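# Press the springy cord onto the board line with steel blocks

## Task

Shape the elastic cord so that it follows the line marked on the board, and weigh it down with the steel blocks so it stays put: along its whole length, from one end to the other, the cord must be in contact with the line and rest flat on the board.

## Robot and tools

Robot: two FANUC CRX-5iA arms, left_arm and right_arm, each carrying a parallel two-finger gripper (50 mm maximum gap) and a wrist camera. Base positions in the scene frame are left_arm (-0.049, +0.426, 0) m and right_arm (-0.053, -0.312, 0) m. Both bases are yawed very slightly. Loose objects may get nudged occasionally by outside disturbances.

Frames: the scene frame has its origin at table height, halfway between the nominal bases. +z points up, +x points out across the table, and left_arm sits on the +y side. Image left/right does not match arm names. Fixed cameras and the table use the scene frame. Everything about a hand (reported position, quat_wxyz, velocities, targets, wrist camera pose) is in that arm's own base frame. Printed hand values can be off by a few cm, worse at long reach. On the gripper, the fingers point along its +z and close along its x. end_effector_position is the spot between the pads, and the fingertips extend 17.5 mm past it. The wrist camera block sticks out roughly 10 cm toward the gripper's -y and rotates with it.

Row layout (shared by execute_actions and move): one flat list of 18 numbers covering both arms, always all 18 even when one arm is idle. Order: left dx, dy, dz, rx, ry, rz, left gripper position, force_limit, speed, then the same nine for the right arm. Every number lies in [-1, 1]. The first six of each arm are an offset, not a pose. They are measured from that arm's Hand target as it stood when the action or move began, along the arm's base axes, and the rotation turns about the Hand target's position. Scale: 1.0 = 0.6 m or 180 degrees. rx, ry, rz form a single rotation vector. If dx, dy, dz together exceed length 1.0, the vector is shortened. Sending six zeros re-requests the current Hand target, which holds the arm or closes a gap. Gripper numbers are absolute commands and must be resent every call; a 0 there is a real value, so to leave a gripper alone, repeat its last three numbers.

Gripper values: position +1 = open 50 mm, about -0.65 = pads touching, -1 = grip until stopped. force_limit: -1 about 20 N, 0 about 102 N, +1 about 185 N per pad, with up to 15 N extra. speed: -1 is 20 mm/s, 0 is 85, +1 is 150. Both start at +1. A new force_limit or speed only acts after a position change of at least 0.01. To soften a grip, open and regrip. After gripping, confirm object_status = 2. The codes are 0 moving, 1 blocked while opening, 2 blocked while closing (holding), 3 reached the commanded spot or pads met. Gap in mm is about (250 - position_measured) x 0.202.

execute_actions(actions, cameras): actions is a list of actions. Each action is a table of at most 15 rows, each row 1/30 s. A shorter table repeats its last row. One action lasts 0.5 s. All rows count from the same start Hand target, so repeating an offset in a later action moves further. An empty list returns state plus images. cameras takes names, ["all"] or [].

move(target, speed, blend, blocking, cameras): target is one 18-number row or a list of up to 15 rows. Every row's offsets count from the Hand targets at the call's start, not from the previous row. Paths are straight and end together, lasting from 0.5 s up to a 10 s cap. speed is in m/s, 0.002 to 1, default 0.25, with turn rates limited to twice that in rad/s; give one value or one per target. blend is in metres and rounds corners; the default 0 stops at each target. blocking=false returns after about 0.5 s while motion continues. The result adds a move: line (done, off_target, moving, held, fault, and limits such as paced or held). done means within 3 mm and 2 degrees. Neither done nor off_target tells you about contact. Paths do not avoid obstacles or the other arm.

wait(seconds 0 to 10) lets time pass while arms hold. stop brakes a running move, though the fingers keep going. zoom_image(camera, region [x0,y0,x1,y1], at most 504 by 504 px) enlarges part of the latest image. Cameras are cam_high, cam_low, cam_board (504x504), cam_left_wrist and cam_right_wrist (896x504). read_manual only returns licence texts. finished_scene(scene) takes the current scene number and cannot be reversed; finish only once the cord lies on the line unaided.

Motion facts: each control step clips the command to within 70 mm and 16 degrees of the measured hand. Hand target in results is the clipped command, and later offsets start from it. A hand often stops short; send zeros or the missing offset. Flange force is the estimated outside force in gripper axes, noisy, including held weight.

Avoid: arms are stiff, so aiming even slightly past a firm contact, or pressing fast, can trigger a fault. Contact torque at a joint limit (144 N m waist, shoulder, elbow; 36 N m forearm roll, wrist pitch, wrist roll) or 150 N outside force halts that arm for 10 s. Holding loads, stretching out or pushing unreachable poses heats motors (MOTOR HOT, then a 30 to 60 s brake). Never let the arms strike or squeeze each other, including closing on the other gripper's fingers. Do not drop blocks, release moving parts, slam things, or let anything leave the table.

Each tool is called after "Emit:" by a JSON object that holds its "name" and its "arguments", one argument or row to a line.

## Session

Emit:
{"name": "execute_actions", "arguments": {
  "actions": []
}}

Scene clock: 0.00 s.
left_arm: end_effector_position=(+0.6708, -0.1400, +0.3097) position_measured=3 object_status=3 end_effector_quat_wxyz=(+0.704, -0.065, +0.672, +0.223) | right_arm: end_effector_position=(+0.1621, +0.1577, +0.1716) position_measured=3 object_status=3 end_effector_quat_wxyz=(+0.016, -0.329, +0.944, +0.008)
Joint positions: left_arm=[-0.422 0.314 -0.642 0.88 1.248 0.898] | right_arm=[1.421 -0.683 -0.729 0.021 -1.495 0.82]
Joint velocities: within noise
Flange force (N): no reading
Hand target: left_arm +0.6708, -0.1400, +0.3097; +0.704, -0.065, +0.672, +0.223 | right_arm +0.1621, +0.1577, +0.1716; +0.016, -0.329, +0.944, +0.008
Tool commands: left_gripper/position=+1.0 left_gripper/force_limit=+1.0 left_gripper/speed=+1.0 right_gripper/position=+1.0 right_gripper/force_limit=+1.0 right_gripper/speed=+1.0

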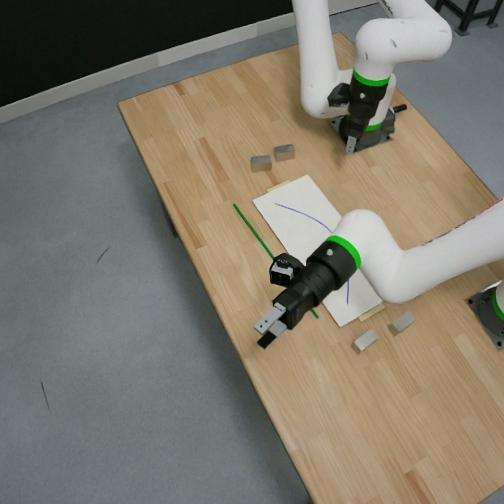

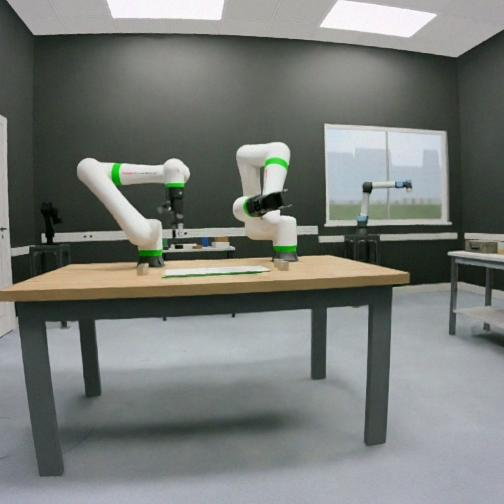

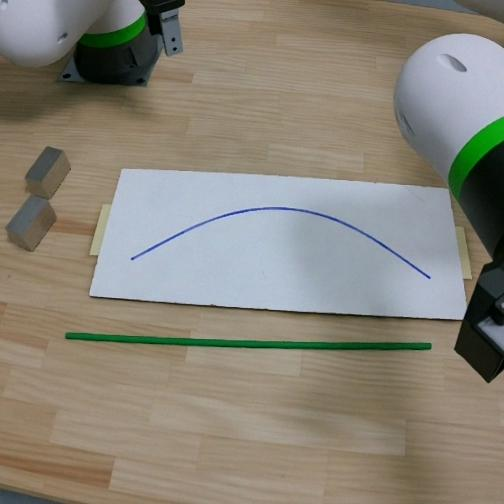

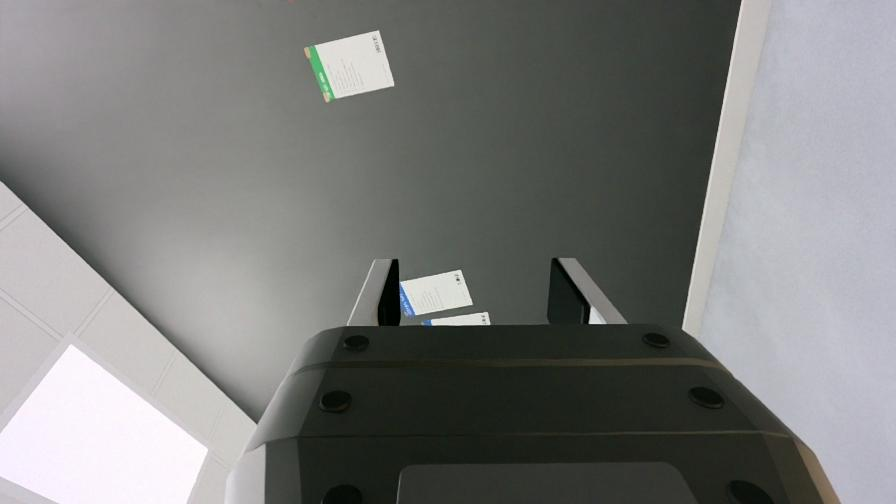

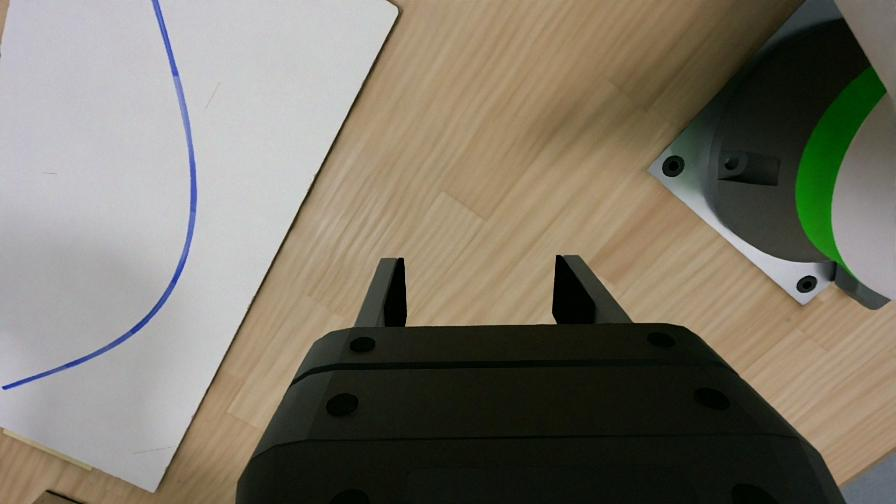

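Emit:
{"name": "move", "arguments": {
  "target": [
    [-0.185,0,0.117,0.301,0.322,-0.352,1,-0.8,1,0.313,-0.263,0.298,0.004,0.013,-0.713,1,-0.8,1],
    [-0.534,0.1137,0.066,0.27,0.521,-0.414,1,-0.8,1,0.313,-0.263,0.298,0.004,0.013,-0.713,1,-0.8,1]
  ],
  "speed": 0.4,
  "cameras": ["all"]
}}

Scene clock: 7.20 s.
left_arm: end_effector_position=(+0.3505, -0.0718, +0.3493) position_measured=3 object_status=3 end_effector_quat_wxyz=(-0.001, +0.707, +0.707, -0.001) | right_arm: end_effector_position=(+0.3499, -0.0001, +0.3504) position_measured=3 object_status=3 end_effector_quat_wxyz=(+0.001, +0.706, +0.708, -0.001)
Joint positions: left_arm=[0.169 -0.218 -0.035 0 -1.757 -0.17] | right_arm=[0.382 -0.239 -0.049 0.002 -1.762 -0.38]
Flange force (N): left_arm=[5.7 -2.9 -0.6] | right_arm=[3.0 -1.4 -1.4]
Hand target: left_arm +0.3504, -0.0718, +0.3493; -0.001, +0.707, +0.707, -0.001 | right_arm +0.3499, -0.0001, +0.3504; +0.001, +0.706, +0.708, -0.001
Off the commanded pose: left_arm 0.000 m, 0 deg | right_arm 0.000 m, 0 deg.
move: done

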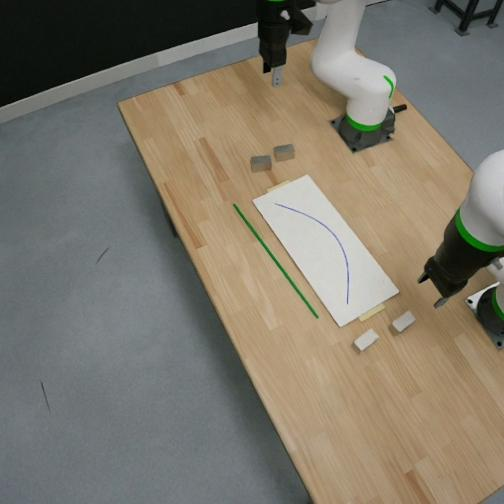

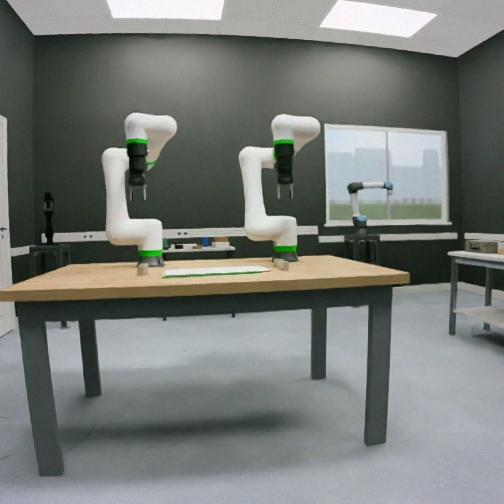

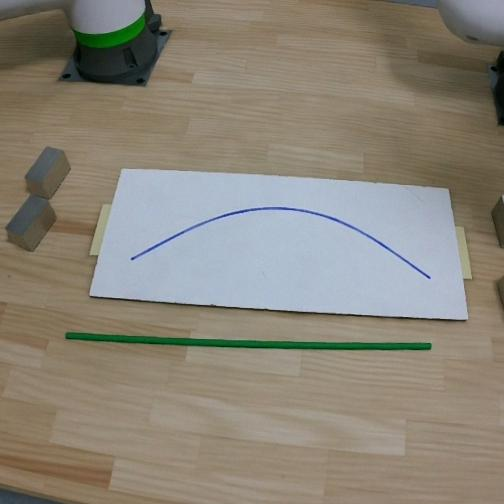

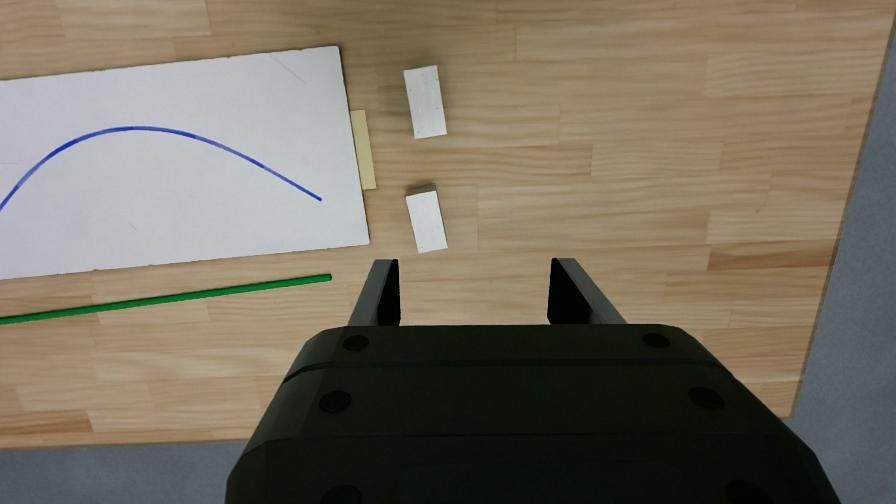

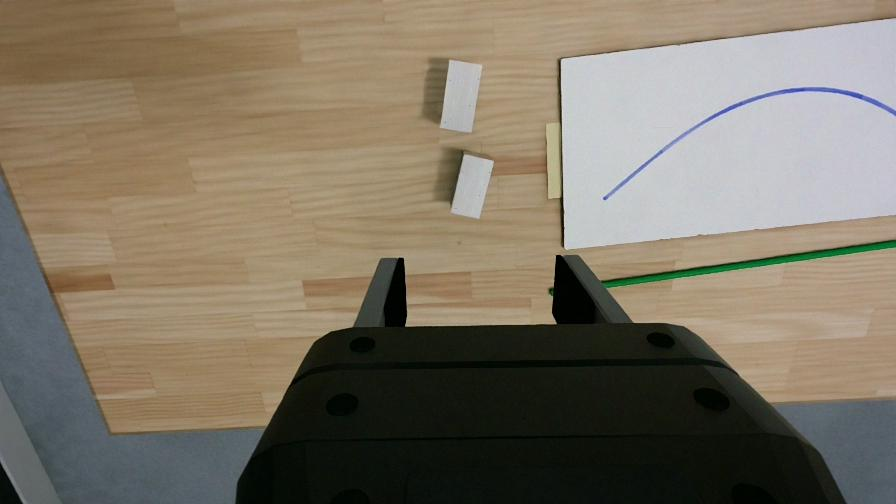

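Emit:
{"name": "move", "arguments": {
  "target": [0.1043,-0.0428,-0.4155,0,0,0.0556,0.8,-0.8,1,0.0543,0.0263,-0.4173,0,0,-0.0589,0.8,-0.8,1],
  "speed": 0.35,
  "cameras": ["cam_left_wrist","cam_right_wrist"]
}}

Scene clock: 11.40 s.
left_arm: end_effector_position=(+0.4130, -0.0975, +0.1000) position_measured=32 object_status=3 end_effector_quat_wxyz=(-0.001, +0.643, +0.766, -0.001) | right_arm: end_effector_position=(+0.3824, +0.0158, +0.1000) position_measured=32 object_status=3 end_effector_quat_wxyz=(+0.000, +0.769, +0.640, -0.001)
Joint positions: left_arm=[0.08 0.035 -0.398 0 -1.14 0.095] | right_arm=[0.389 -0.074 -0.505 0.002 -1.142 -0.573]
Flange force (N): left_arm=[5.4 -2.8 -2.5] | right_arm=[0.9 -1.2 -1.2]
Hand target: left_arm +0.4130, -0.0974, +0.1000; -0.001, +0.643, +0.766, -0.001 | right_arm +0.3824, +0.0157, +0.1000; +0.000, +0.769, +0.639, -0.001
Off the commanded pose: left_arm 0.000 m, 0 deg | right_arm 0.000 m, 0 deg.
move: done
Images, in order (width x height): cam_left_wrist 896x504, cam_right_wrist 896x504.

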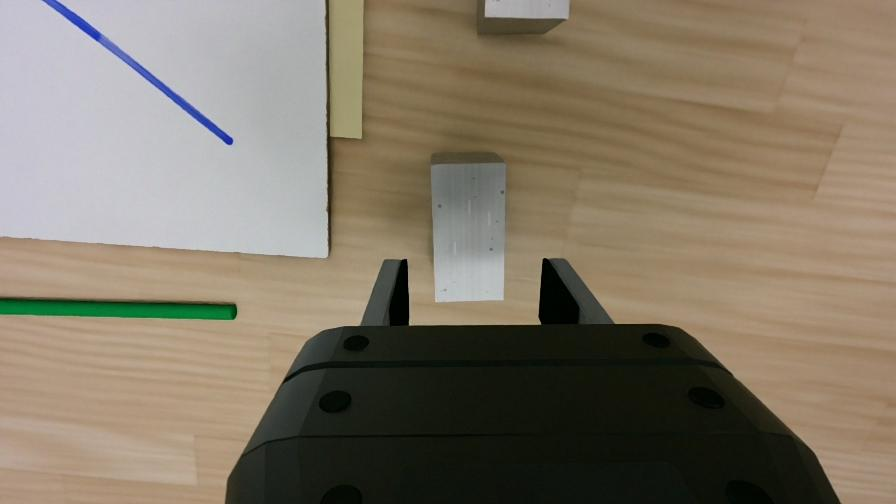

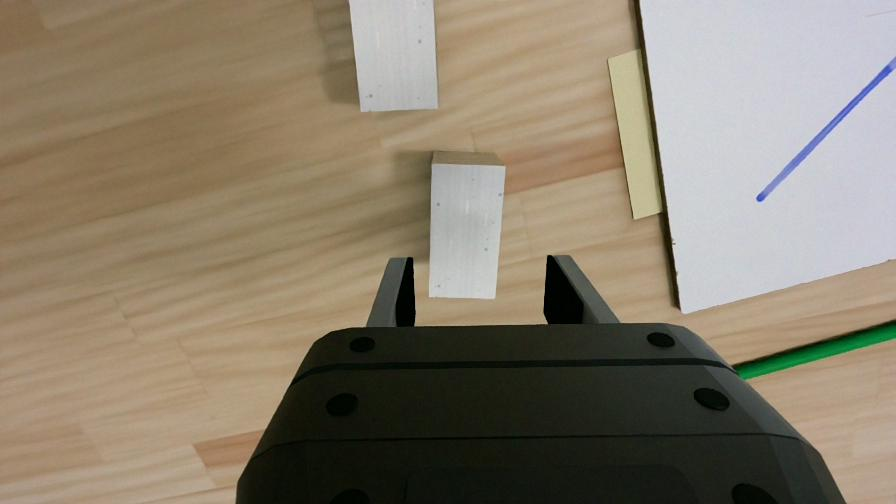

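Emit:
{"name": "move", "arguments": {
  "target": [
    [-0.0033,-0.0005,-0.09,0,0,0.007,0.8,-0.8,1,-0.0025,0.0005,-0.09,0,0,-0.009,0.8,-0.8,1],
    [-0.0033,-0.0005,-0.125,0,0,0.007,0.8,-0.8,1,-0.0025,0.0005,-0.125,0,0,-0.009,0.8,-0.8,1],
    [-0.0033,-0.0005,-0.125,0,0,0.007,-1,-0.8,-0.5,-0.0025,0.0005,-0.125,0,0,-0.009,-1,-0.8,-0.5],
    [-0.0033,-0.0005,-0.02,0,0,0.007,-1,-0.8,-0.5,-0.0025,0.0005,-0.02,0,0,-0.009,-1,-0.8,-0.5],
    [-0.0932,-0.4368,-0.02,0,0,-0.1206,-1,-0.8,-0.5,-0.0807,0.2705,0,0,0,0.196,-1,-0.8,-0.5]
  ],
  "speed": [0.15,0.04,0.1,0.12,0.3]
}}

Emit:
{"name": "move", "arguments": {
  "target": [0,0,-0.0912,0,0,0,-1,-0.8,-0.5,0,0,0,0,0,0,-1,-0.8,-0.5],
  "speed": 0.06,
  "cameras": ["cam_left_wrist","cam_board"]
}}

Scene clock: 17.17 s.
left_arm: end_effector_position=(+0.3571, -0.3595, +0.0880) position_measured=103 object_status=2 end_effector_quat_wxyz=(-0.001, +0.775, +0.631, -0.001) | right_arm: end_effector_position=(+0.3340, +0.1780, +0.1000) position_measured=103 object_status=2 end_effector_quat_wxyz=(+0.001, +0.539, +0.842, -0.001)
Joint positions: left_arm=[-0.529 0.246 -0.186 0.001 -1.14 0.324] | right_arm=[0.842 -0.086 -0.516 0.002 -1.142 -0.41]
Flange force (N): left_arm=[4.0 -0.1 3.6] | right_arm=[3.0 -1.8 3.4]
Hand target: left_arm +0.3571, -0.3595, +0.0880; -0.001, +0.775, +0.631, -0.001 | right_arm +0.3340, +0.1780, +0.1000; +0.001, +0.539, +0.842, -0.001
Off the commanded pose: left_arm 0.000 m, 0 deg | right_arm 0.000 m, 0 deg.
move: done

Scene clock: 18.40 s.
left_arm: end_effector_position=(+0.3571, -0.3595, +0.0332) position_measured=103 object_status=2 end_effector_quat_wxyz=(-0.001, +0.775, +0.631, -0.001) | right_arm: end_effector_position=(+0.3340, +0.1780, +0.1000) position_measured=103 object_status=2 end_effector_quat_wxyz=(+0.001, +0.539, +0.842, -0.001)
Joint positions: left_arm=[-0.529 0.311 -0.247 0.001 -1.015 0.324] | right_arm=[0.842 -0.086 -0.516 0.002 -1.142 -0.41]
Flange force (N): left_arm=[4.0 -1.1 3.6] | right_arm=[2.6 -2.2 3.9]
Hand target: left_arm +0.3571, -0.3595, +0.0332; -0.001, +0.775, +0.631, -0.001 | right_arm +0.3340, +0.1780, +0.1000; +0.001, +0.539, +0.842, -0.001
Off the commanded pose: left_arm 0.000 m, 0 deg | right_arm 0.000 m, 0 deg.
move: done
Images, in order (width x height): cam_board 504x504, cam_left_wrist 896x504.

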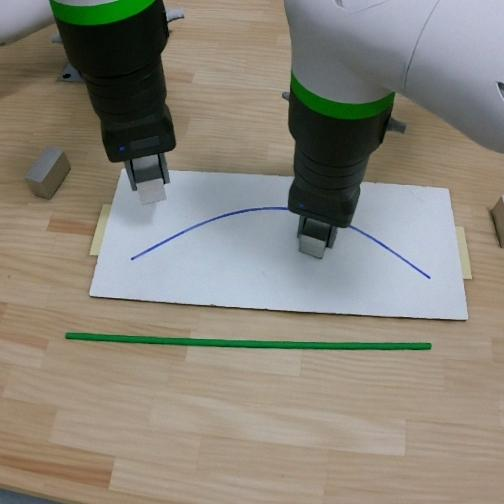

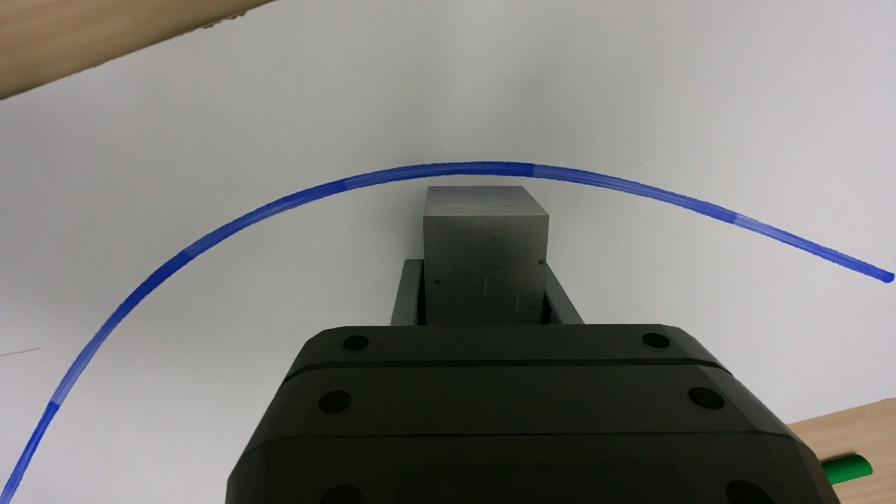

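Emit:
{"name": "move", "arguments": {
  "target": [
    [-0.0017,0.0003,0,0,0,0,-1,-0.8,-0.5,0,0,0,0,0,0,-1,-0.8,-0.5],
    [-0.0017,0.0003,-0.0036,0,0,0,-1,-0.8,-0.5,0,0,0,0,0,0,-1,-0.8,-0.5],
    [-0.0017,0.0003,-0.003,0,0,0,0.7,-0.8,-0.7,0,0,0,0,0,0,-1,-0.8,-0.5],
    [-0.0017,0.0003,0.12,0,0,0,0.7,-0.8,-0.7,0,0,0,0,0,0,-1,-0.8,-0.5]
  ],
  "speed": [0.02,0.01,0.02,0.15]
}}

Emit:
{"name": "move", "arguments": {
  "target": [
    [0.07,0.42,0.08,0,0,0,0.2,-0.8,-0.7,0,0,0,0,0,0,-1,-0.8,-0.5],
    [0.07,0.42,0.08,0,0,0,0.2,-0.8,-0.7,0.004,0.2018,0,0,0,0,-1,-0.8,-0.5],
    [0.07,0.42,0.08,0,0,0,0.2,-0.8,-0.7,0.004,0.2018,-0.1112,0,0,0,-1,-0.8,-0.5]
  ],
  "speed": [0.35,0.25,0.08],
  "cameras": ["cam_right_wrist","cam_board"]
}}

Scene clock: 21.97 s.
left_arm: end_effector_position=(+0.3561, -0.3593, +0.1052) position_measured=48 object_status=3 end_effector_quat_wxyz=(-0.001, +0.775, +0.631, -0.001) | right_arm: end_effector_position=(+0.3340, +0.1780, +0.1000) position_measured=103 object_status=2 end_effector_quat_wxyz=(+0.001, +0.539, +0.842, -0.001)
Joint positions: left_arm=[-0.53 0.227 -0.166 0.001 -1.18 0.325] | right_arm=[0.842 -0.086 -0.516 0.002 -1.142 -0.41]
Flange force (N): left_arm=[5.3 -1.8 -1.6] | right_arm=[3.0 -2.9 4.1]
Hand target: left_arm +0.3561, -0.3593, +0.1052; -0.001, +0.775, +0.631, -0.001 | right_arm +0.3340, +0.1780, +0.1000; +0.001, +0.539, +0.842, -0.001
Off the commanded pose: left_arm 0.000 m, 0 deg | right_arm 0.000 m, 0 deg.
move: done

Scene clock: 24.97 s.
left_arm: end_effector_position=(+0.3981, -0.1073, +0.1532) position_measured=123 object_status=3 end_effector_quat_wxyz=(-0.001, +0.775, +0.631, -0.001) | right_arm: end_effector_position=(+0.3364, +0.2991, +0.0333) position_measured=103 object_status=2 end_effector_quat_wxyz=(+0.001, +0.539, +0.842, -0.001)
Joint positions: left_arm=[0.057 -0.046 -0.345 -0.001 -1.274 -0.261] | right_arm=[1.021 0.183 -0.41 0.002 -0.979 -0.589]
Flange force (N): left_arm=[4.4 -3.1 -1.5] | right_arm=[1.5 -1.8 3.4]
Hand target: left_arm +0.3981, -0.1073, +0.1532; -0.001, +0.775, +0.631, -0.001 | right_arm +0.3364, +0.2991, +0.0333; +0.001, +0.539, +0.842, -0.001
Off the commanded pose: left_arm 0.000 m, 0 deg | right_arm 0.000 m, 0 deg.
move: done
Images, in order (width x height): cam_board 504x504, cam_right_wrist 896x504.

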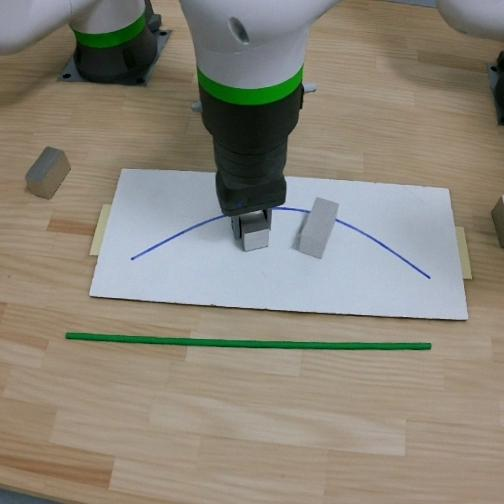

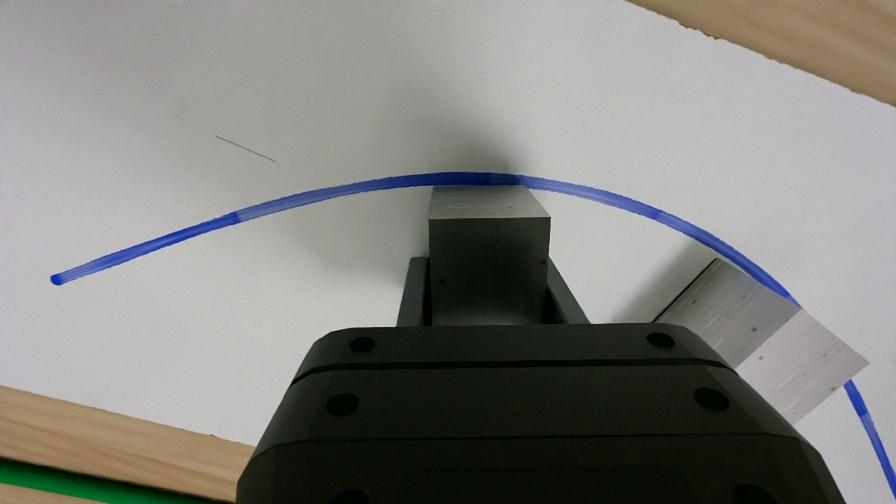

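Emit:
{"name": "move", "arguments": {
  "target": [
    [0,0,0,0,0,0,0.2,-0.8,-0.7,0.002,0.0008,0,0,0,0,-1,-0.8,-0.5],
    [0,0,0,0,0,0,0.2,-0.8,-0.7,0.002,0.0008,-0.0043,0,0,0,-1,-0.8,-0.5],
    [0,0,0,0,0,0,0.2,-0.8,-0.7,0.002,0.0008,-0.0035,0,0,0,0.7,-0.8,-0.7],
    [0,0,0,0,0,0,0.2,-0.8,-0.7,0.002,0.0008,0.13,0,0,0,0.7,-0.8,-0.7],
    [0.178,-0.5262,-0.0887,0,0,-0.388,0.2,-0.8,-0.7,-0.0667,-0.4905,0.111,0,0,-0.18,0.7,-0.8,-0.7]
  ],
  "speed": [0.02,0.01,0.02,0.15,0.35],
  "cameras": ["cam_left_wrist","cam_right_wrist"]
}}

Scene clock: 30.07 s.
left_arm: end_effector_position=(+0.5049, -0.4230, +0.1000) position_measured=123 object_status=3 end_effector_quat_wxyz=(-0.001, +0.997, +0.074, +0.000) | right_arm: end_effector_position=(+0.2964, +0.0048, +0.0999) position_measured=48 object_status=3 end_effector_quat_wxyz=(+0.000, +0.752, +0.659, -0.001)
Joint positions: left_arm=[-0.5 0.597 0.34 -0.002 -1.315 -0.923] | right_arm=[0.472 -0.33 -0.708 0.002 -1.195 -0.605]
Flange force (N): left_arm=[1.7 -2.0 -1.9] | right_arm=[3.5 -2.8 -1.1]
Hand target: left_arm +0.5049, -0.4231, +0.1000; -0.001, +0.997, +0.074, +0.000 | right_arm +0.2964, +0.0048, +0.0999; +0.000, +0.752, +0.659, -0.001
Off the commanded pose: left_arm 0.000 m, 0 deg | right_arm 0.000 m, 0 deg.
move: done
Images, in order (width x height): cam_left_wrist 896x504, cam_right_wrist 896x504.

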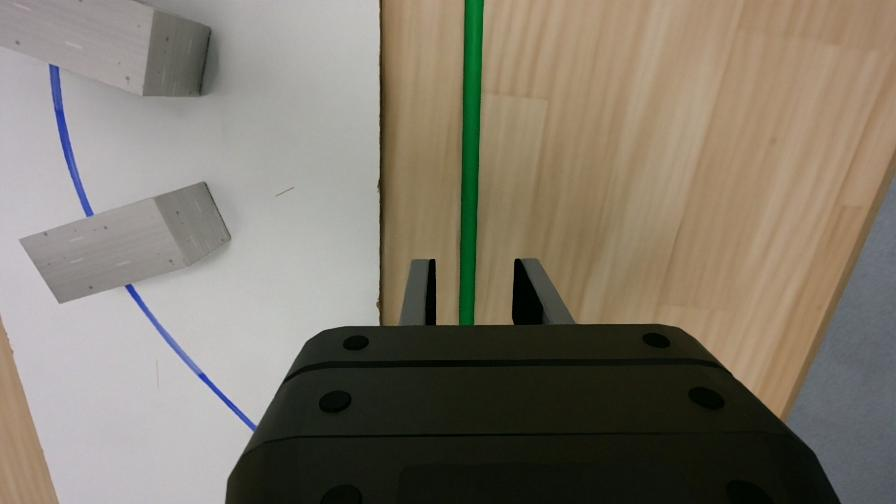

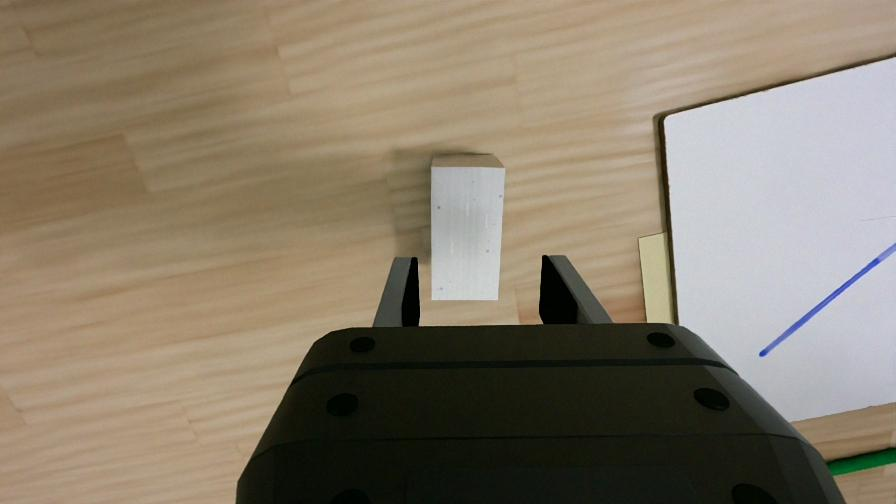

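Emit:
{"name": "move", "arguments": {
  "target": [
    [0.0027,0.0003,-0.115,0,0,0,0.2,-0.8,-0.8,0,0,-0.1,0,0,0,0.7,-0.8,-0.7],
    [0.0027,0.0003,-0.1358,0,0,0,0.2,-0.8,-0.8,0,0,-0.1248,0,0,0,0.7,-0.8,-0.7],
    [0.0027,0.0003,-0.1358,0,0,0,-1,-0.9,-0.8,0,0,-0.1248,0,0,0,-1,-0.8,-0.6],
    [0.0027,0.0003,0,0,0,0,-1,-0.9,-0.8,0,0,-0.03,0,0,0,-1,-0.8,-0.6]
  ],
  "speed": [0.12,0.03,0.1,0.12]
}}

Emit:
{"name": "move", "arguments": {
  "target": [
    [-0.3265,0.0149,0,0,0,-0.0117,-1,-0.9,-0.8,0,0,0,0,0,0,-1,-0.8,-0.6],
    [-0.3265,0.0149,-0.1238,0,0,-0.0117,-1,-0.9,-0.8,0,0,0,0,0,0,-1,-0.8,-0.6]
  ],
  "speed": [0.2,0.07],
  "cameras": ["cam_left_wrist","cam_board"]
}}

Scene clock: 35.13 s.
left_arm: end_effector_position=(+0.5065, -0.4229, +0.1001) position_measured=213 object_status=2 end_effector_quat_wxyz=(-0.001, +0.997, +0.074, +0.000) | right_arm: end_effector_position=(+0.2964, +0.0047, +0.0819) position_measured=103 object_status=2 end_effector_quat_wxyz=(+0.000, +0.753, +0.659, -0.001)
Joint positions: left_arm=[-0.498 0.6 0.344 -0.002 -1.317 -0.924] | right_arm=[0.472 -0.307 -0.738 0.002 -1.142 -0.605]
Flange force (N): left_arm=[-0.3 -4.5 -1.1] | right_arm=[3.7 -2.7 4.3]
Hand target: left_arm +0.5065, -0.4229, +0.1000; -0.001, +0.997, +0.074, +0.000 | right_arm +0.2964, +0.0048, +0.0819; +0.000, +0.752, +0.659, -0.001
Off the commanded pose: left_arm 0.000 m, 0 deg | right_arm 0.000 m, 0 deg.
move: done

Scene clock: 37.70 s.
left_arm: end_effector_position=(+0.3106, -0.4139, +0.0257) position_measured=213 object_status=2 end_effector_quat_wxyz=(-0.001, +0.998, +0.055, +0.000) | right_arm: end_effector_position=(+0.2964, +0.0048, +0.0819) position_measured=103 object_status=2 end_effector_quat_wxyz=(+0.000, +0.752, +0.659, -0.001)
Joint positions: left_arm=[-0.674 0.345 -0.221 -0.002 -1.007 -0.785] | right_arm=[0.472 -0.307 -0.738 0.002 -1.142 -0.605]
Flange force (N): left_arm=[1.3 -3.2 -1.4] | right_arm=[3.2 -2.4 4.4]
Hand target: left_arm +0.3106, -0.4139, +0.0257; -0.001, +0.998, +0.055, +0.000 | right_arm +0.2964, +0.0048, +0.0819; +0.000, +0.752, +0.659, -0.001
Off the commanded pose: left_arm 0.000 m, 0 deg | right_arm 0.000 m, 0 deg.
move: done
Images, in order (width x height): cam_board 504x504, cam_left_wrist 896x504.

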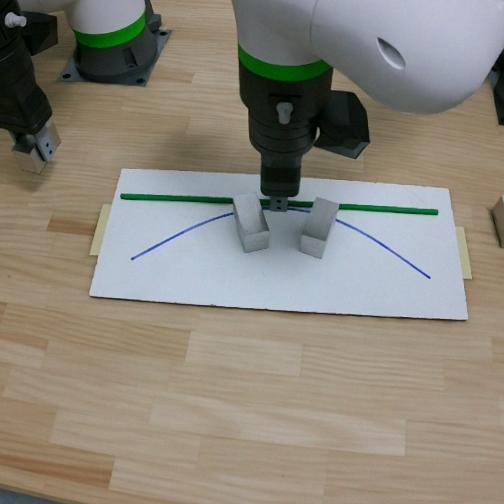

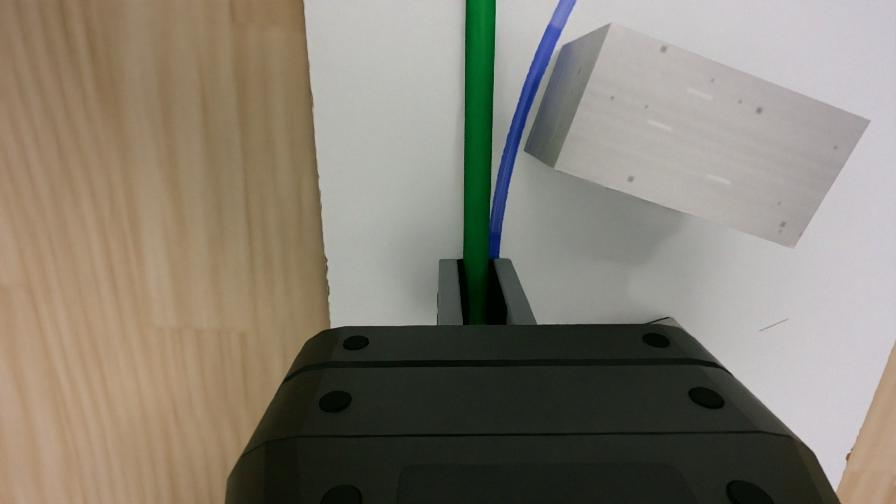

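Emit:
{"name": "move", "arguments": {
  "target": [
    [0,0.003,-0.001,0,0,0,-1,-0.9,-0.8,0,0,0,0,0,0,-1,-0.8,-0.6],
    [0,0.003,-0.001,0,0,0,-0.1,-0.9,-0.9,0,0,0,0,0,0,-1,-0.8,-0.6],
    [0,0.003,0.2,0,0,0,-0.1,-0.9,-0.9,0,0,0,0,0,0,-1,-0.8,-0.6],
    [-0.0202,0.5265,0.124,0,0,0.509,0.7,-0.9,0,0,0,0,0,0,0,-1,-0.8,-0.6]
  ],
  "speed": [0.02,0.02,0.15,0.45],
  "cameras": ["cam_left_wrist","cam_board"]
}}

Emit:
{"name": "zoom_image", "arguments": {
  "camera": "cam_board",
  "region": [180, 160, 380, 280]
}}

Scene clock: 43.60 s.
left_arm: end_effector_position=(+0.2985, -0.0980, +0.1001) position_measured=48 object_status=3 end_effector_quat_wxyz=(-0.001, +0.656, +0.755, -0.001) | right_arm: end_effector_position=(+0.2964, +0.0048, +0.0819) position_measured=103 object_status=2 end_effector_quat_wxyz=(+0.000, +0.752, +0.659, -0.001)
Joint positions: left_arm=[0.109 -0.272 -0.667 0 -1.179 0.03] | right_arm=[0.472 -0.307 -0.738 0.002 -1.142 -0.605]
Flange force (N): left_arm=[6.5 -2.4 -2.0] | right_arm=[3.0 -2.3 4.3]
Hand target: left_arm +0.2985, -0.0980, +0.1001; -0.001, +0.656, +0.755, -0.001 | right_arm +0.2964, +0.0048, +0.0819; +0.000, +0.752, +0.659, -0.001
Off the commanded pose: left_arm 0.000 m, 0 deg | right_arm 0.000 m, 0 deg.
move: done
Images, in order (width x height): cam_board 504x504, cam_left_wrist 896x504.

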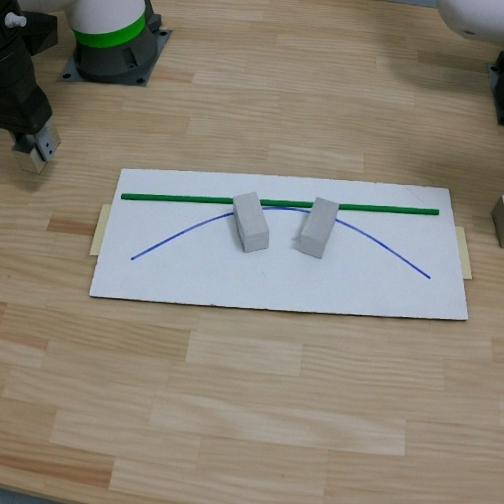

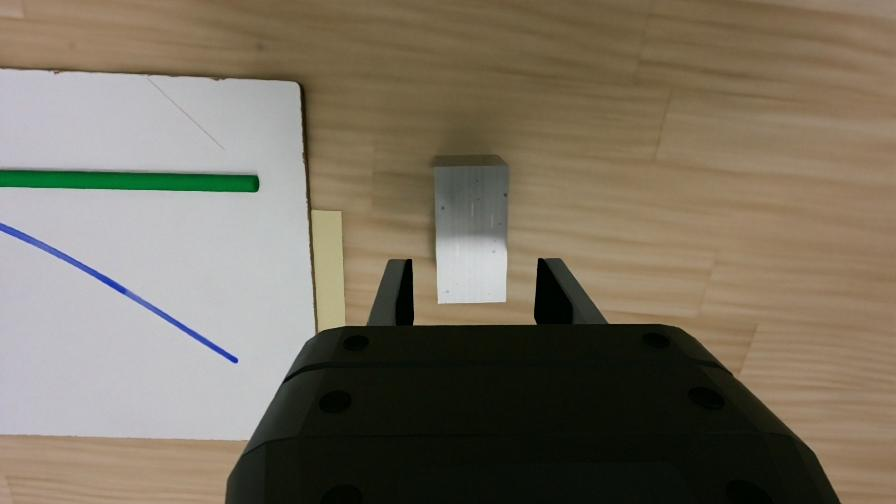

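Scaled by 2.520.

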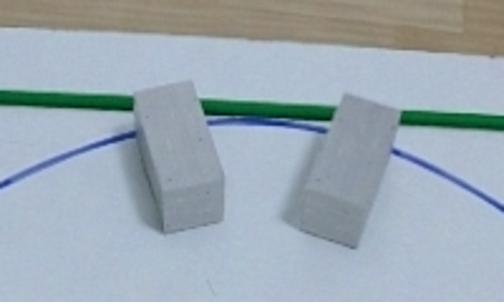

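Emit:
{"name": "move", "arguments": {
  "target": [
    [-0.0005,0,0.08,0,0,0,0.7,-0.8,-0.7,0,0,0,0,0,0,-1,-0.8,-0.6],
    [0.1132,-0.5878,0.02,0,0,0.088,0.7,-0.8,-0.7,0,0,0,0,0,0,-1,-0.8,-0.6]
  ],
  "speed": 0.4,
  "cameras": ["cam_left_wrist"]
}}

Scene clock: 48.73 s.
left_arm: end_effector_position=(+0.3664, -0.4507, +0.1121) position_measured=48 object_status=3 end_effector_quat_wxyz=(-0.001, +0.546, +0.838, -0.001) | right_arm: end_effector_position=(+0.2964, +0.0048, +0.0819) position_measured=103 object_status=2 end_effector_quat_wxyz=(+0.000, +0.752, +0.659, -0.001)
Joint positions: left_arm=[-0.661 0.397 0.074 0.002 -1.248 1.076] | right_arm=[0.472 -0.307 -0.738 0.002 -1.142 -0.605]
Flange force (N): left_arm=[1.9 2.2 -1.2] | right_arm=[3.2 -2.7 4.3]
Hand target: left_arm +0.3664, -0.4507, +0.1121; -0.001, +0.546, +0.838, -0.001 | right_arm +0.2964, +0.0048, +0.0819; +0.000, +0.752, +0.659, -0.001
Off the commanded pose: left_arm 0.000 m, 0 deg | right_arm 0.000 m, 0 deg.
move: done; limits=paced
Images, in order (width x height): cam_left_wrist 896x504.

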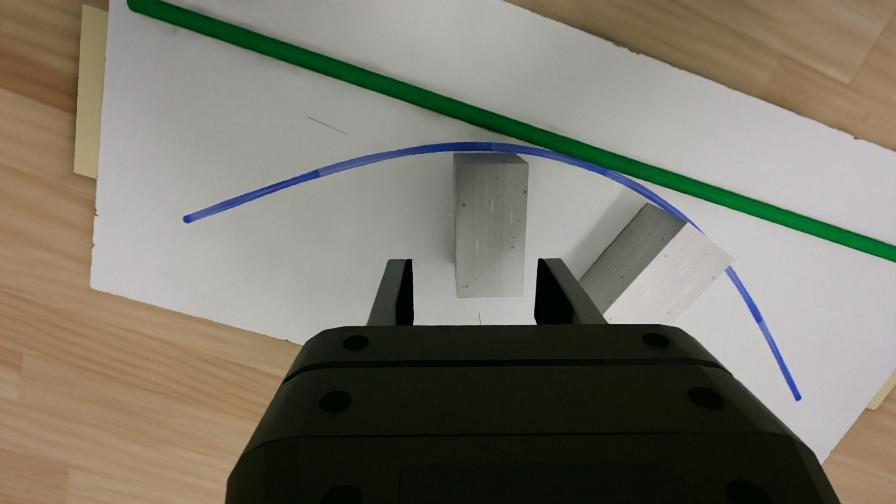

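Emit:
{"name": "move", "arguments": {
  "target": [
    [-0.1148,0.5898,0.02,0,0,-0.082,0.7,-0.8,-0.7,0,0,0,0,0,0,-1,-0.8,-0.6],
    [-0.1148,0.5898,-0.1452,0,0,-0.082,0.7,-0.8,-0.7,0,0,0,0,0,0,-1,-0.8,-0.6],
    [-0.1148,0.5898,-0.1452,0,0,-0.082,-1,-0.8,-0.5,0,0,0,0,0,0,-1,-0.8,-0.6],
    [-0.1148,0.5898,-0.05,0,0,-0.082,-1,-0.8,-0.5,0,0,0,0,0,0,-1,-0.8,-0.6]
  ],
  "speed": [0.4,0.08,0.1,0.12]
}}

Emit:
{"name": "move", "arguments": {
  "target": [
    [-0.0783,-0.2043,0,0,0,-0.0161,-1,-0.8,-0.5,-0.0533,0.2208,0,0,0,0.082,-1,-0.8,-0.6],
    [-0.0783,-0.2043,-0.0835,0,0,-0.0161,-1,-0.8,-0.5,-0.0533,0.2208,-0.0835,0,0,0.082,-1,-0.8,-0.6]
  ],
  "speed": [0.25,0.06],
  "cameras": ["cam_board"]
}}

Scene clock: 54.83 s.
left_arm: end_effector_position=(+0.2975, -0.0969, +0.0821) position_measured=103 object_status=2 end_effector_quat_wxyz=(-0.001, +0.649, +0.761, -0.001) | right_arm: end_effector_position=(+0.2964, +0.0048, +0.0819) position_measured=103 object_status=2 end_effector_quat_wxyz=(+0.000, +0.752, +0.659, -0.001)
Joint positions: left_arm=[0.114 -0.253 -0.699 0 -1.128 0.045] | right_arm=[0.472 -0.307 -0.738 0.002 -1.142 -0.605]
Flange force (N): left_arm=[6.2 -2.4 2.9] | right_arm=[3.6 -2.5 4.7]
Hand target: left_arm +0.2975, -0.0968, +0.0821; -0.001, +0.649, +0.761, -0.001 | right_arm +0.2964, +0.0048, +0.0819; +0.000, +0.752, +0.659, -0.001
Off the commanded pose: left_arm 0.000 m, 0 deg | right_arm 0.000 m, 0 deg.
move: done; limits=paced

Scene clock: 56.83 s.
left_arm: end_effector_position=(+0.2506, -0.2194, +0.0320) position_measured=103 object_status=2 end_effector_quat_wxyz=(-0.001, +0.668, +0.744, -0.001) | right_arm: end_effector_position=(+0.2644, +0.1373, +0.0318) position_measured=103 object_status=2 end_effector_quat_wxyz=(+0.001, +0.662, +0.750, -0.001)
Joint positions: left_arm=[-0.317 -0.111 -0.721 0.001 -0.964 0.424] | right_arm=[0.932 -0.219 -0.808 0.001 -0.983 -0.808]
Flange force (N): left_arm=[6.3 0.3 2.9] | right_arm=[3.1 -5.7 5.0]
Hand target: left_arm +0.2505, -0.2194, +0.0320; -0.001, +0.668, +0.744, -0.001 | right_arm +0.2644, +0.1373, +0.0318; +0.001, +0.662, +0.750, -0.001
Off the commanded pose: left_arm 0.000 m, 0 deg | right_arm 0.000 m, 0 deg.
move: done
Images, in order (width x height): cam_board 504x504.

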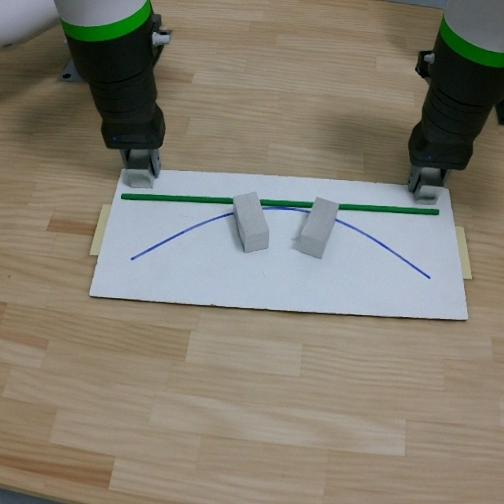

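Push to ~95%.

Emit:
{"name": "move", "arguments": {
  "target": [0.1635,0.012,0,0,0,-0.205,-1,-0.8,-0.5,0.162,0.0267,0,0,0,0.205,-1,-0.8,-0.6],
  "speed": 0.06,
  "cameras": ["cam_board"]
}}

Emit:
{"name": "zoom_image", "arguments": {
  "camera": "cam_board",
  "region": [100, 180, 280, 300]
}}

Emit:
{"name": "zoom_image", "arguments": {
  "camera": "cam_board",
  "region": [280, 180, 460, 300]
}}

Scene clock: 63.47 s.
left_arm: end_effector_position=(+0.3486, -0.2122, +0.0320) position_measured=103 object_status=2 end_effector_quat_wxyz=(-0.001, +0.869, +0.494, -0.001) | right_arm: end_effector_position=(+0.3616, +0.1533, +0.0318) position_measured=103 object_status=2 end_effector_quat_wxyz=(+0.001, +0.390, +0.921, -0.001)
Joint positions: left_arm=[-0.223 0.087 -0.524 -0.001 -0.962 -0.313] | right_arm=[0.74 0.048 -0.569 0.003 -0.955 0.027]
Flange force (N): left_arm=[3.8 -3.2 3.3] | right_arm=[3.5 -0.7 3.6]
Hand target: left_arm +0.3486, -0.2122, +0.0320; -0.001, +0.869, +0.494, -0.001 | right_arm +0.3616, +0.1533, +0.0318; +0.001, +0.390, +0.921, -0.001
Off the commanded pose: left_arm 0.000 m, 0 deg | right_arm 0.000 m, 0 deg.
move: done
Images, in order (width x height): cam_board 504x504.

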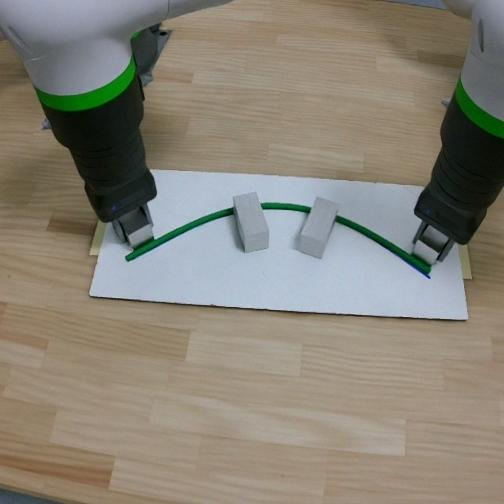

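Scaled by 2.800.

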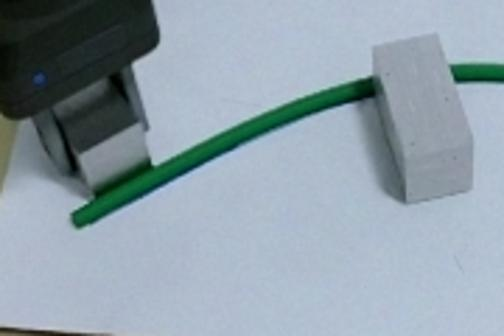

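Scaled by 2.800.

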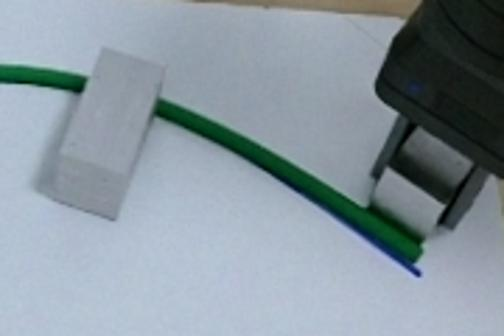

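Emit:
{"name": "move", "arguments": {
  "target": [
    [0.009,0.0003,0,0,0,-0.01,-1,-0.8,-0.5,0.0058,0.0005,0,0,0,0.01,-1,-0.8,-0.6],
    [0.009,0.0003,-0.0017,0,0,-0.01,-1,-0.8,-0.5,0.0058,0.0005,-0.0017,0,0,0.01,-1,-0.8,-0.6]
  ],
  "speed": [0.03,0.01],
  "cameras": ["cam_board"]
}}

Emit:
{"name": "zoom_image", "arguments": {
  "camera": "cam_board",
  "region": [100, 180, 280, 300]
}}

Emit:
{"name": "zoom_image", "arguments": {
  "camera": "cam_board",
  "region": [280, 180, 460, 300]
}}

Scene clock: 65.33 s.
left_arm: end_effector_position=(+0.3540, -0.2120, +0.0311) position_measured=103 object_status=2 end_effector_quat_wxyz=(-0.001, +0.877, +0.481, +0.000) | right_arm: end_effector_position=(+0.3651, +0.1536, +0.0309) position_measured=103 object_status=2 end_effector_quat_wxyz=(+0.001, +0.376, +0.927, -0.001)
Joint positions: left_arm=[-0.22 0.099 -0.513 -0.001 -0.96 -0.348] | right_arm=[0.734 0.057 -0.561 0.003 -0.953 0.064]
Flange force (N): left_arm=[5.6 -33.8 -61.3] | right_arm=[13.0 -15.4 -45.0]
Hand target: left_arm +0.3540, -0.2120, +0.0310; -0.001, +0.877, +0.481, -0.001 | right_arm +0.3651, +0.1536, +0.0308; +0.001, +0.376, +0.927, -0.001
Off the commanded pose: left_arm 0.000 m, 0 deg | right_arm 0.000 m, 0 deg.
move: done
Images, in order (width x height): cam_board 504x504.

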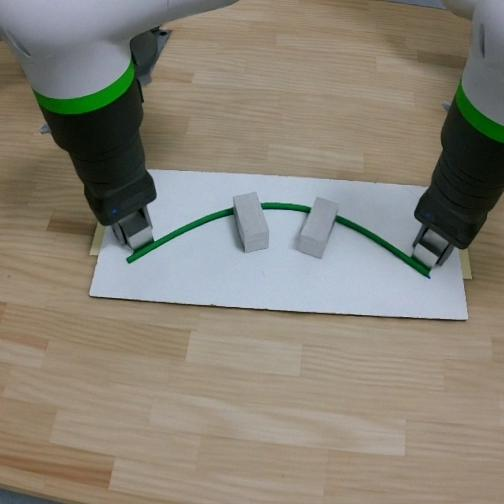

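Scaled by 2.800.

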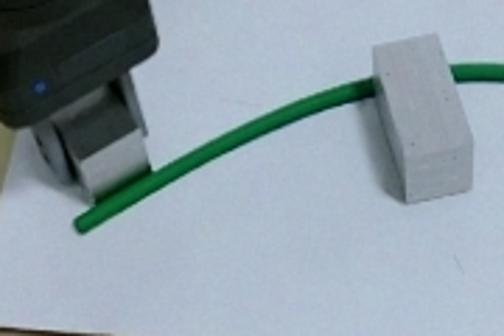

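Scaled by 2.800.

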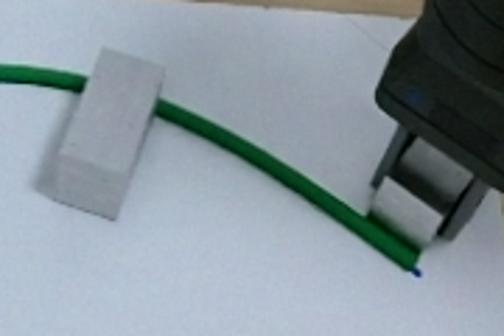

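Emit:
{"name": "move", "arguments": {
  "target": [
    [0,0,0.0011,0,0,0,-1,-0.8,-0.5,0,0,0.0009,0,0,0,-1,-0.8,-0.6],
    [0,0,0.0011,0,0,0,0.6,-0.8,-0.9,0,0,0.0009,0,0,0,0.6,-0.8,-0.9],
    [0,0,0.1,0,0,0,0.6,-0.8,-0.9,0,0,0.1,0,0,0,0.6,-0.8,-0.9],
    [-0.15,0.15,0.2,0,0,0,0.6,-0.8,-0.9,0,-0.05,0.13,0,0,0,-1,-0.8,-0.9]
  ],
  "speed": [0.01,0.02,0.1,0.25],
  "cameras": ["cam_board","cam_right_wrist"]
}}

Emit:
{"name": "zoom_image", "arguments": {
  "camera": "cam_board",
  "region": [280, 180, 460, 300]
}}

Scene clock: 71.47 s.
left_arm: end_effector_position=(+0.2640, -0.1220, +0.1510) position_measured=63 object_status=3 end_effector_quat_wxyz=(-0.001, +0.877, +0.481, -0.001) | right_arm: end_effector_position=(+0.3651, +0.1236, +0.1088) position_measured=251 object_status=3 end_effector_quat_wxyz=(+0.001, +0.376, +0.927, -0.001)
Joint positions: left_arm=[0.029 -0.395 -0.624 -0.001 -1.343 -0.596] | right_arm=[0.672 -0.078 -0.487 0.002 -1.163 0.127]
Flange force (N): left_arm=[3.7 -6.6 -1.3] | right_arm=[3.2 -1.0 -1.0]
Hand target: left_arm +0.2640, -0.1220, +0.1510; -0.001, +0.877, +0.481, -0.001 | right_arm +0.3651, +0.1236, +0.1088; +0.001, +0.376, +0.927, -0.001
Off the commanded pose: left_arm 0.000 m, 0 deg | right_arm 0.000 m, 0 deg.
move: done
Images, in order (width x height): cam_board 504x504, cam_right_wrist 896x504.

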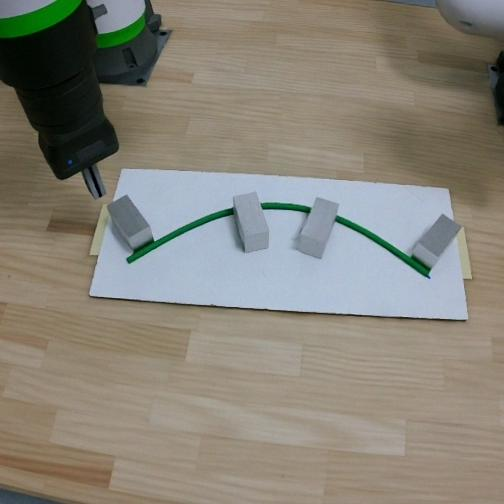

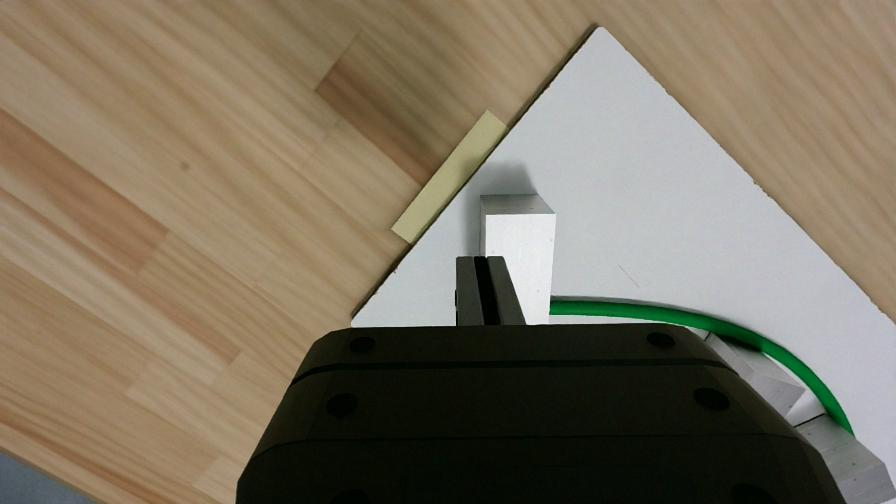

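Scaled by 2.800.

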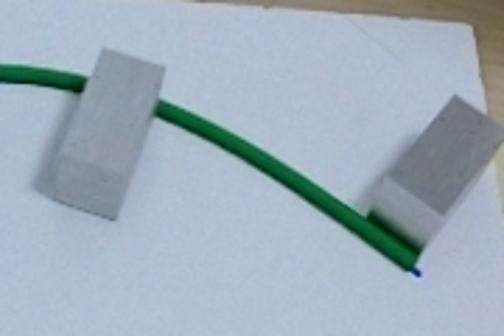

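Emit:
{"name": "move", "arguments": {
  "target": [
    [0.0902,0.0472,-0.03,0,0,0,-1,-0.8,-0.9,0,0,0,0,0,0,-1,-0.8,-0.9],
    [0.0902,0.0472,-0.03,0,0,0,-1,-0.8,-0.9,0,0,0,0,0,0,-1,-0.8,-0.9]
  ],
  "speed": 0.2,
  "cameras": []
}}

Scene clock: 74.90 s.
left_arm: end_effector_position=(+0.3182, -0.0937, +0.1330) position_measured=251 object_status=3 end_effector_quat_wxyz=(-0.001, +0.877, +0.481, -0.001) | right_arm: end_effector_position=(+0.3651, +0.1236, +0.1088) position_measured=251 object_status=3 end_effector_quat_wxyz=(+0.001, +0.376, +0.927, -0.001)
Joint positions: left_arm=[0.115 -0.253 -0.57 -0.002 -1.255 -0.682] | right_arm=[0.672 -0.078 -0.487 0.002 -1.163 0.127]
Flange force (N): left_arm=[2.5 -6.4 -2.1] | right_arm=[3.4 -0.1 -1.3]
Hand target: left_arm +0.3182, -0.0937, +0.1330; -0.001, +0.877, +0.481, -0.001 | right_arm +0.3651, +0.1236, +0.1088; +0.001, +0.376, +0.927, -0.001
Off the commanded pose: left_arm 0.000 m, 0 deg | right_arm 0.000 m, 0 deg.
move: done
No camera images: "cameras" was empty.


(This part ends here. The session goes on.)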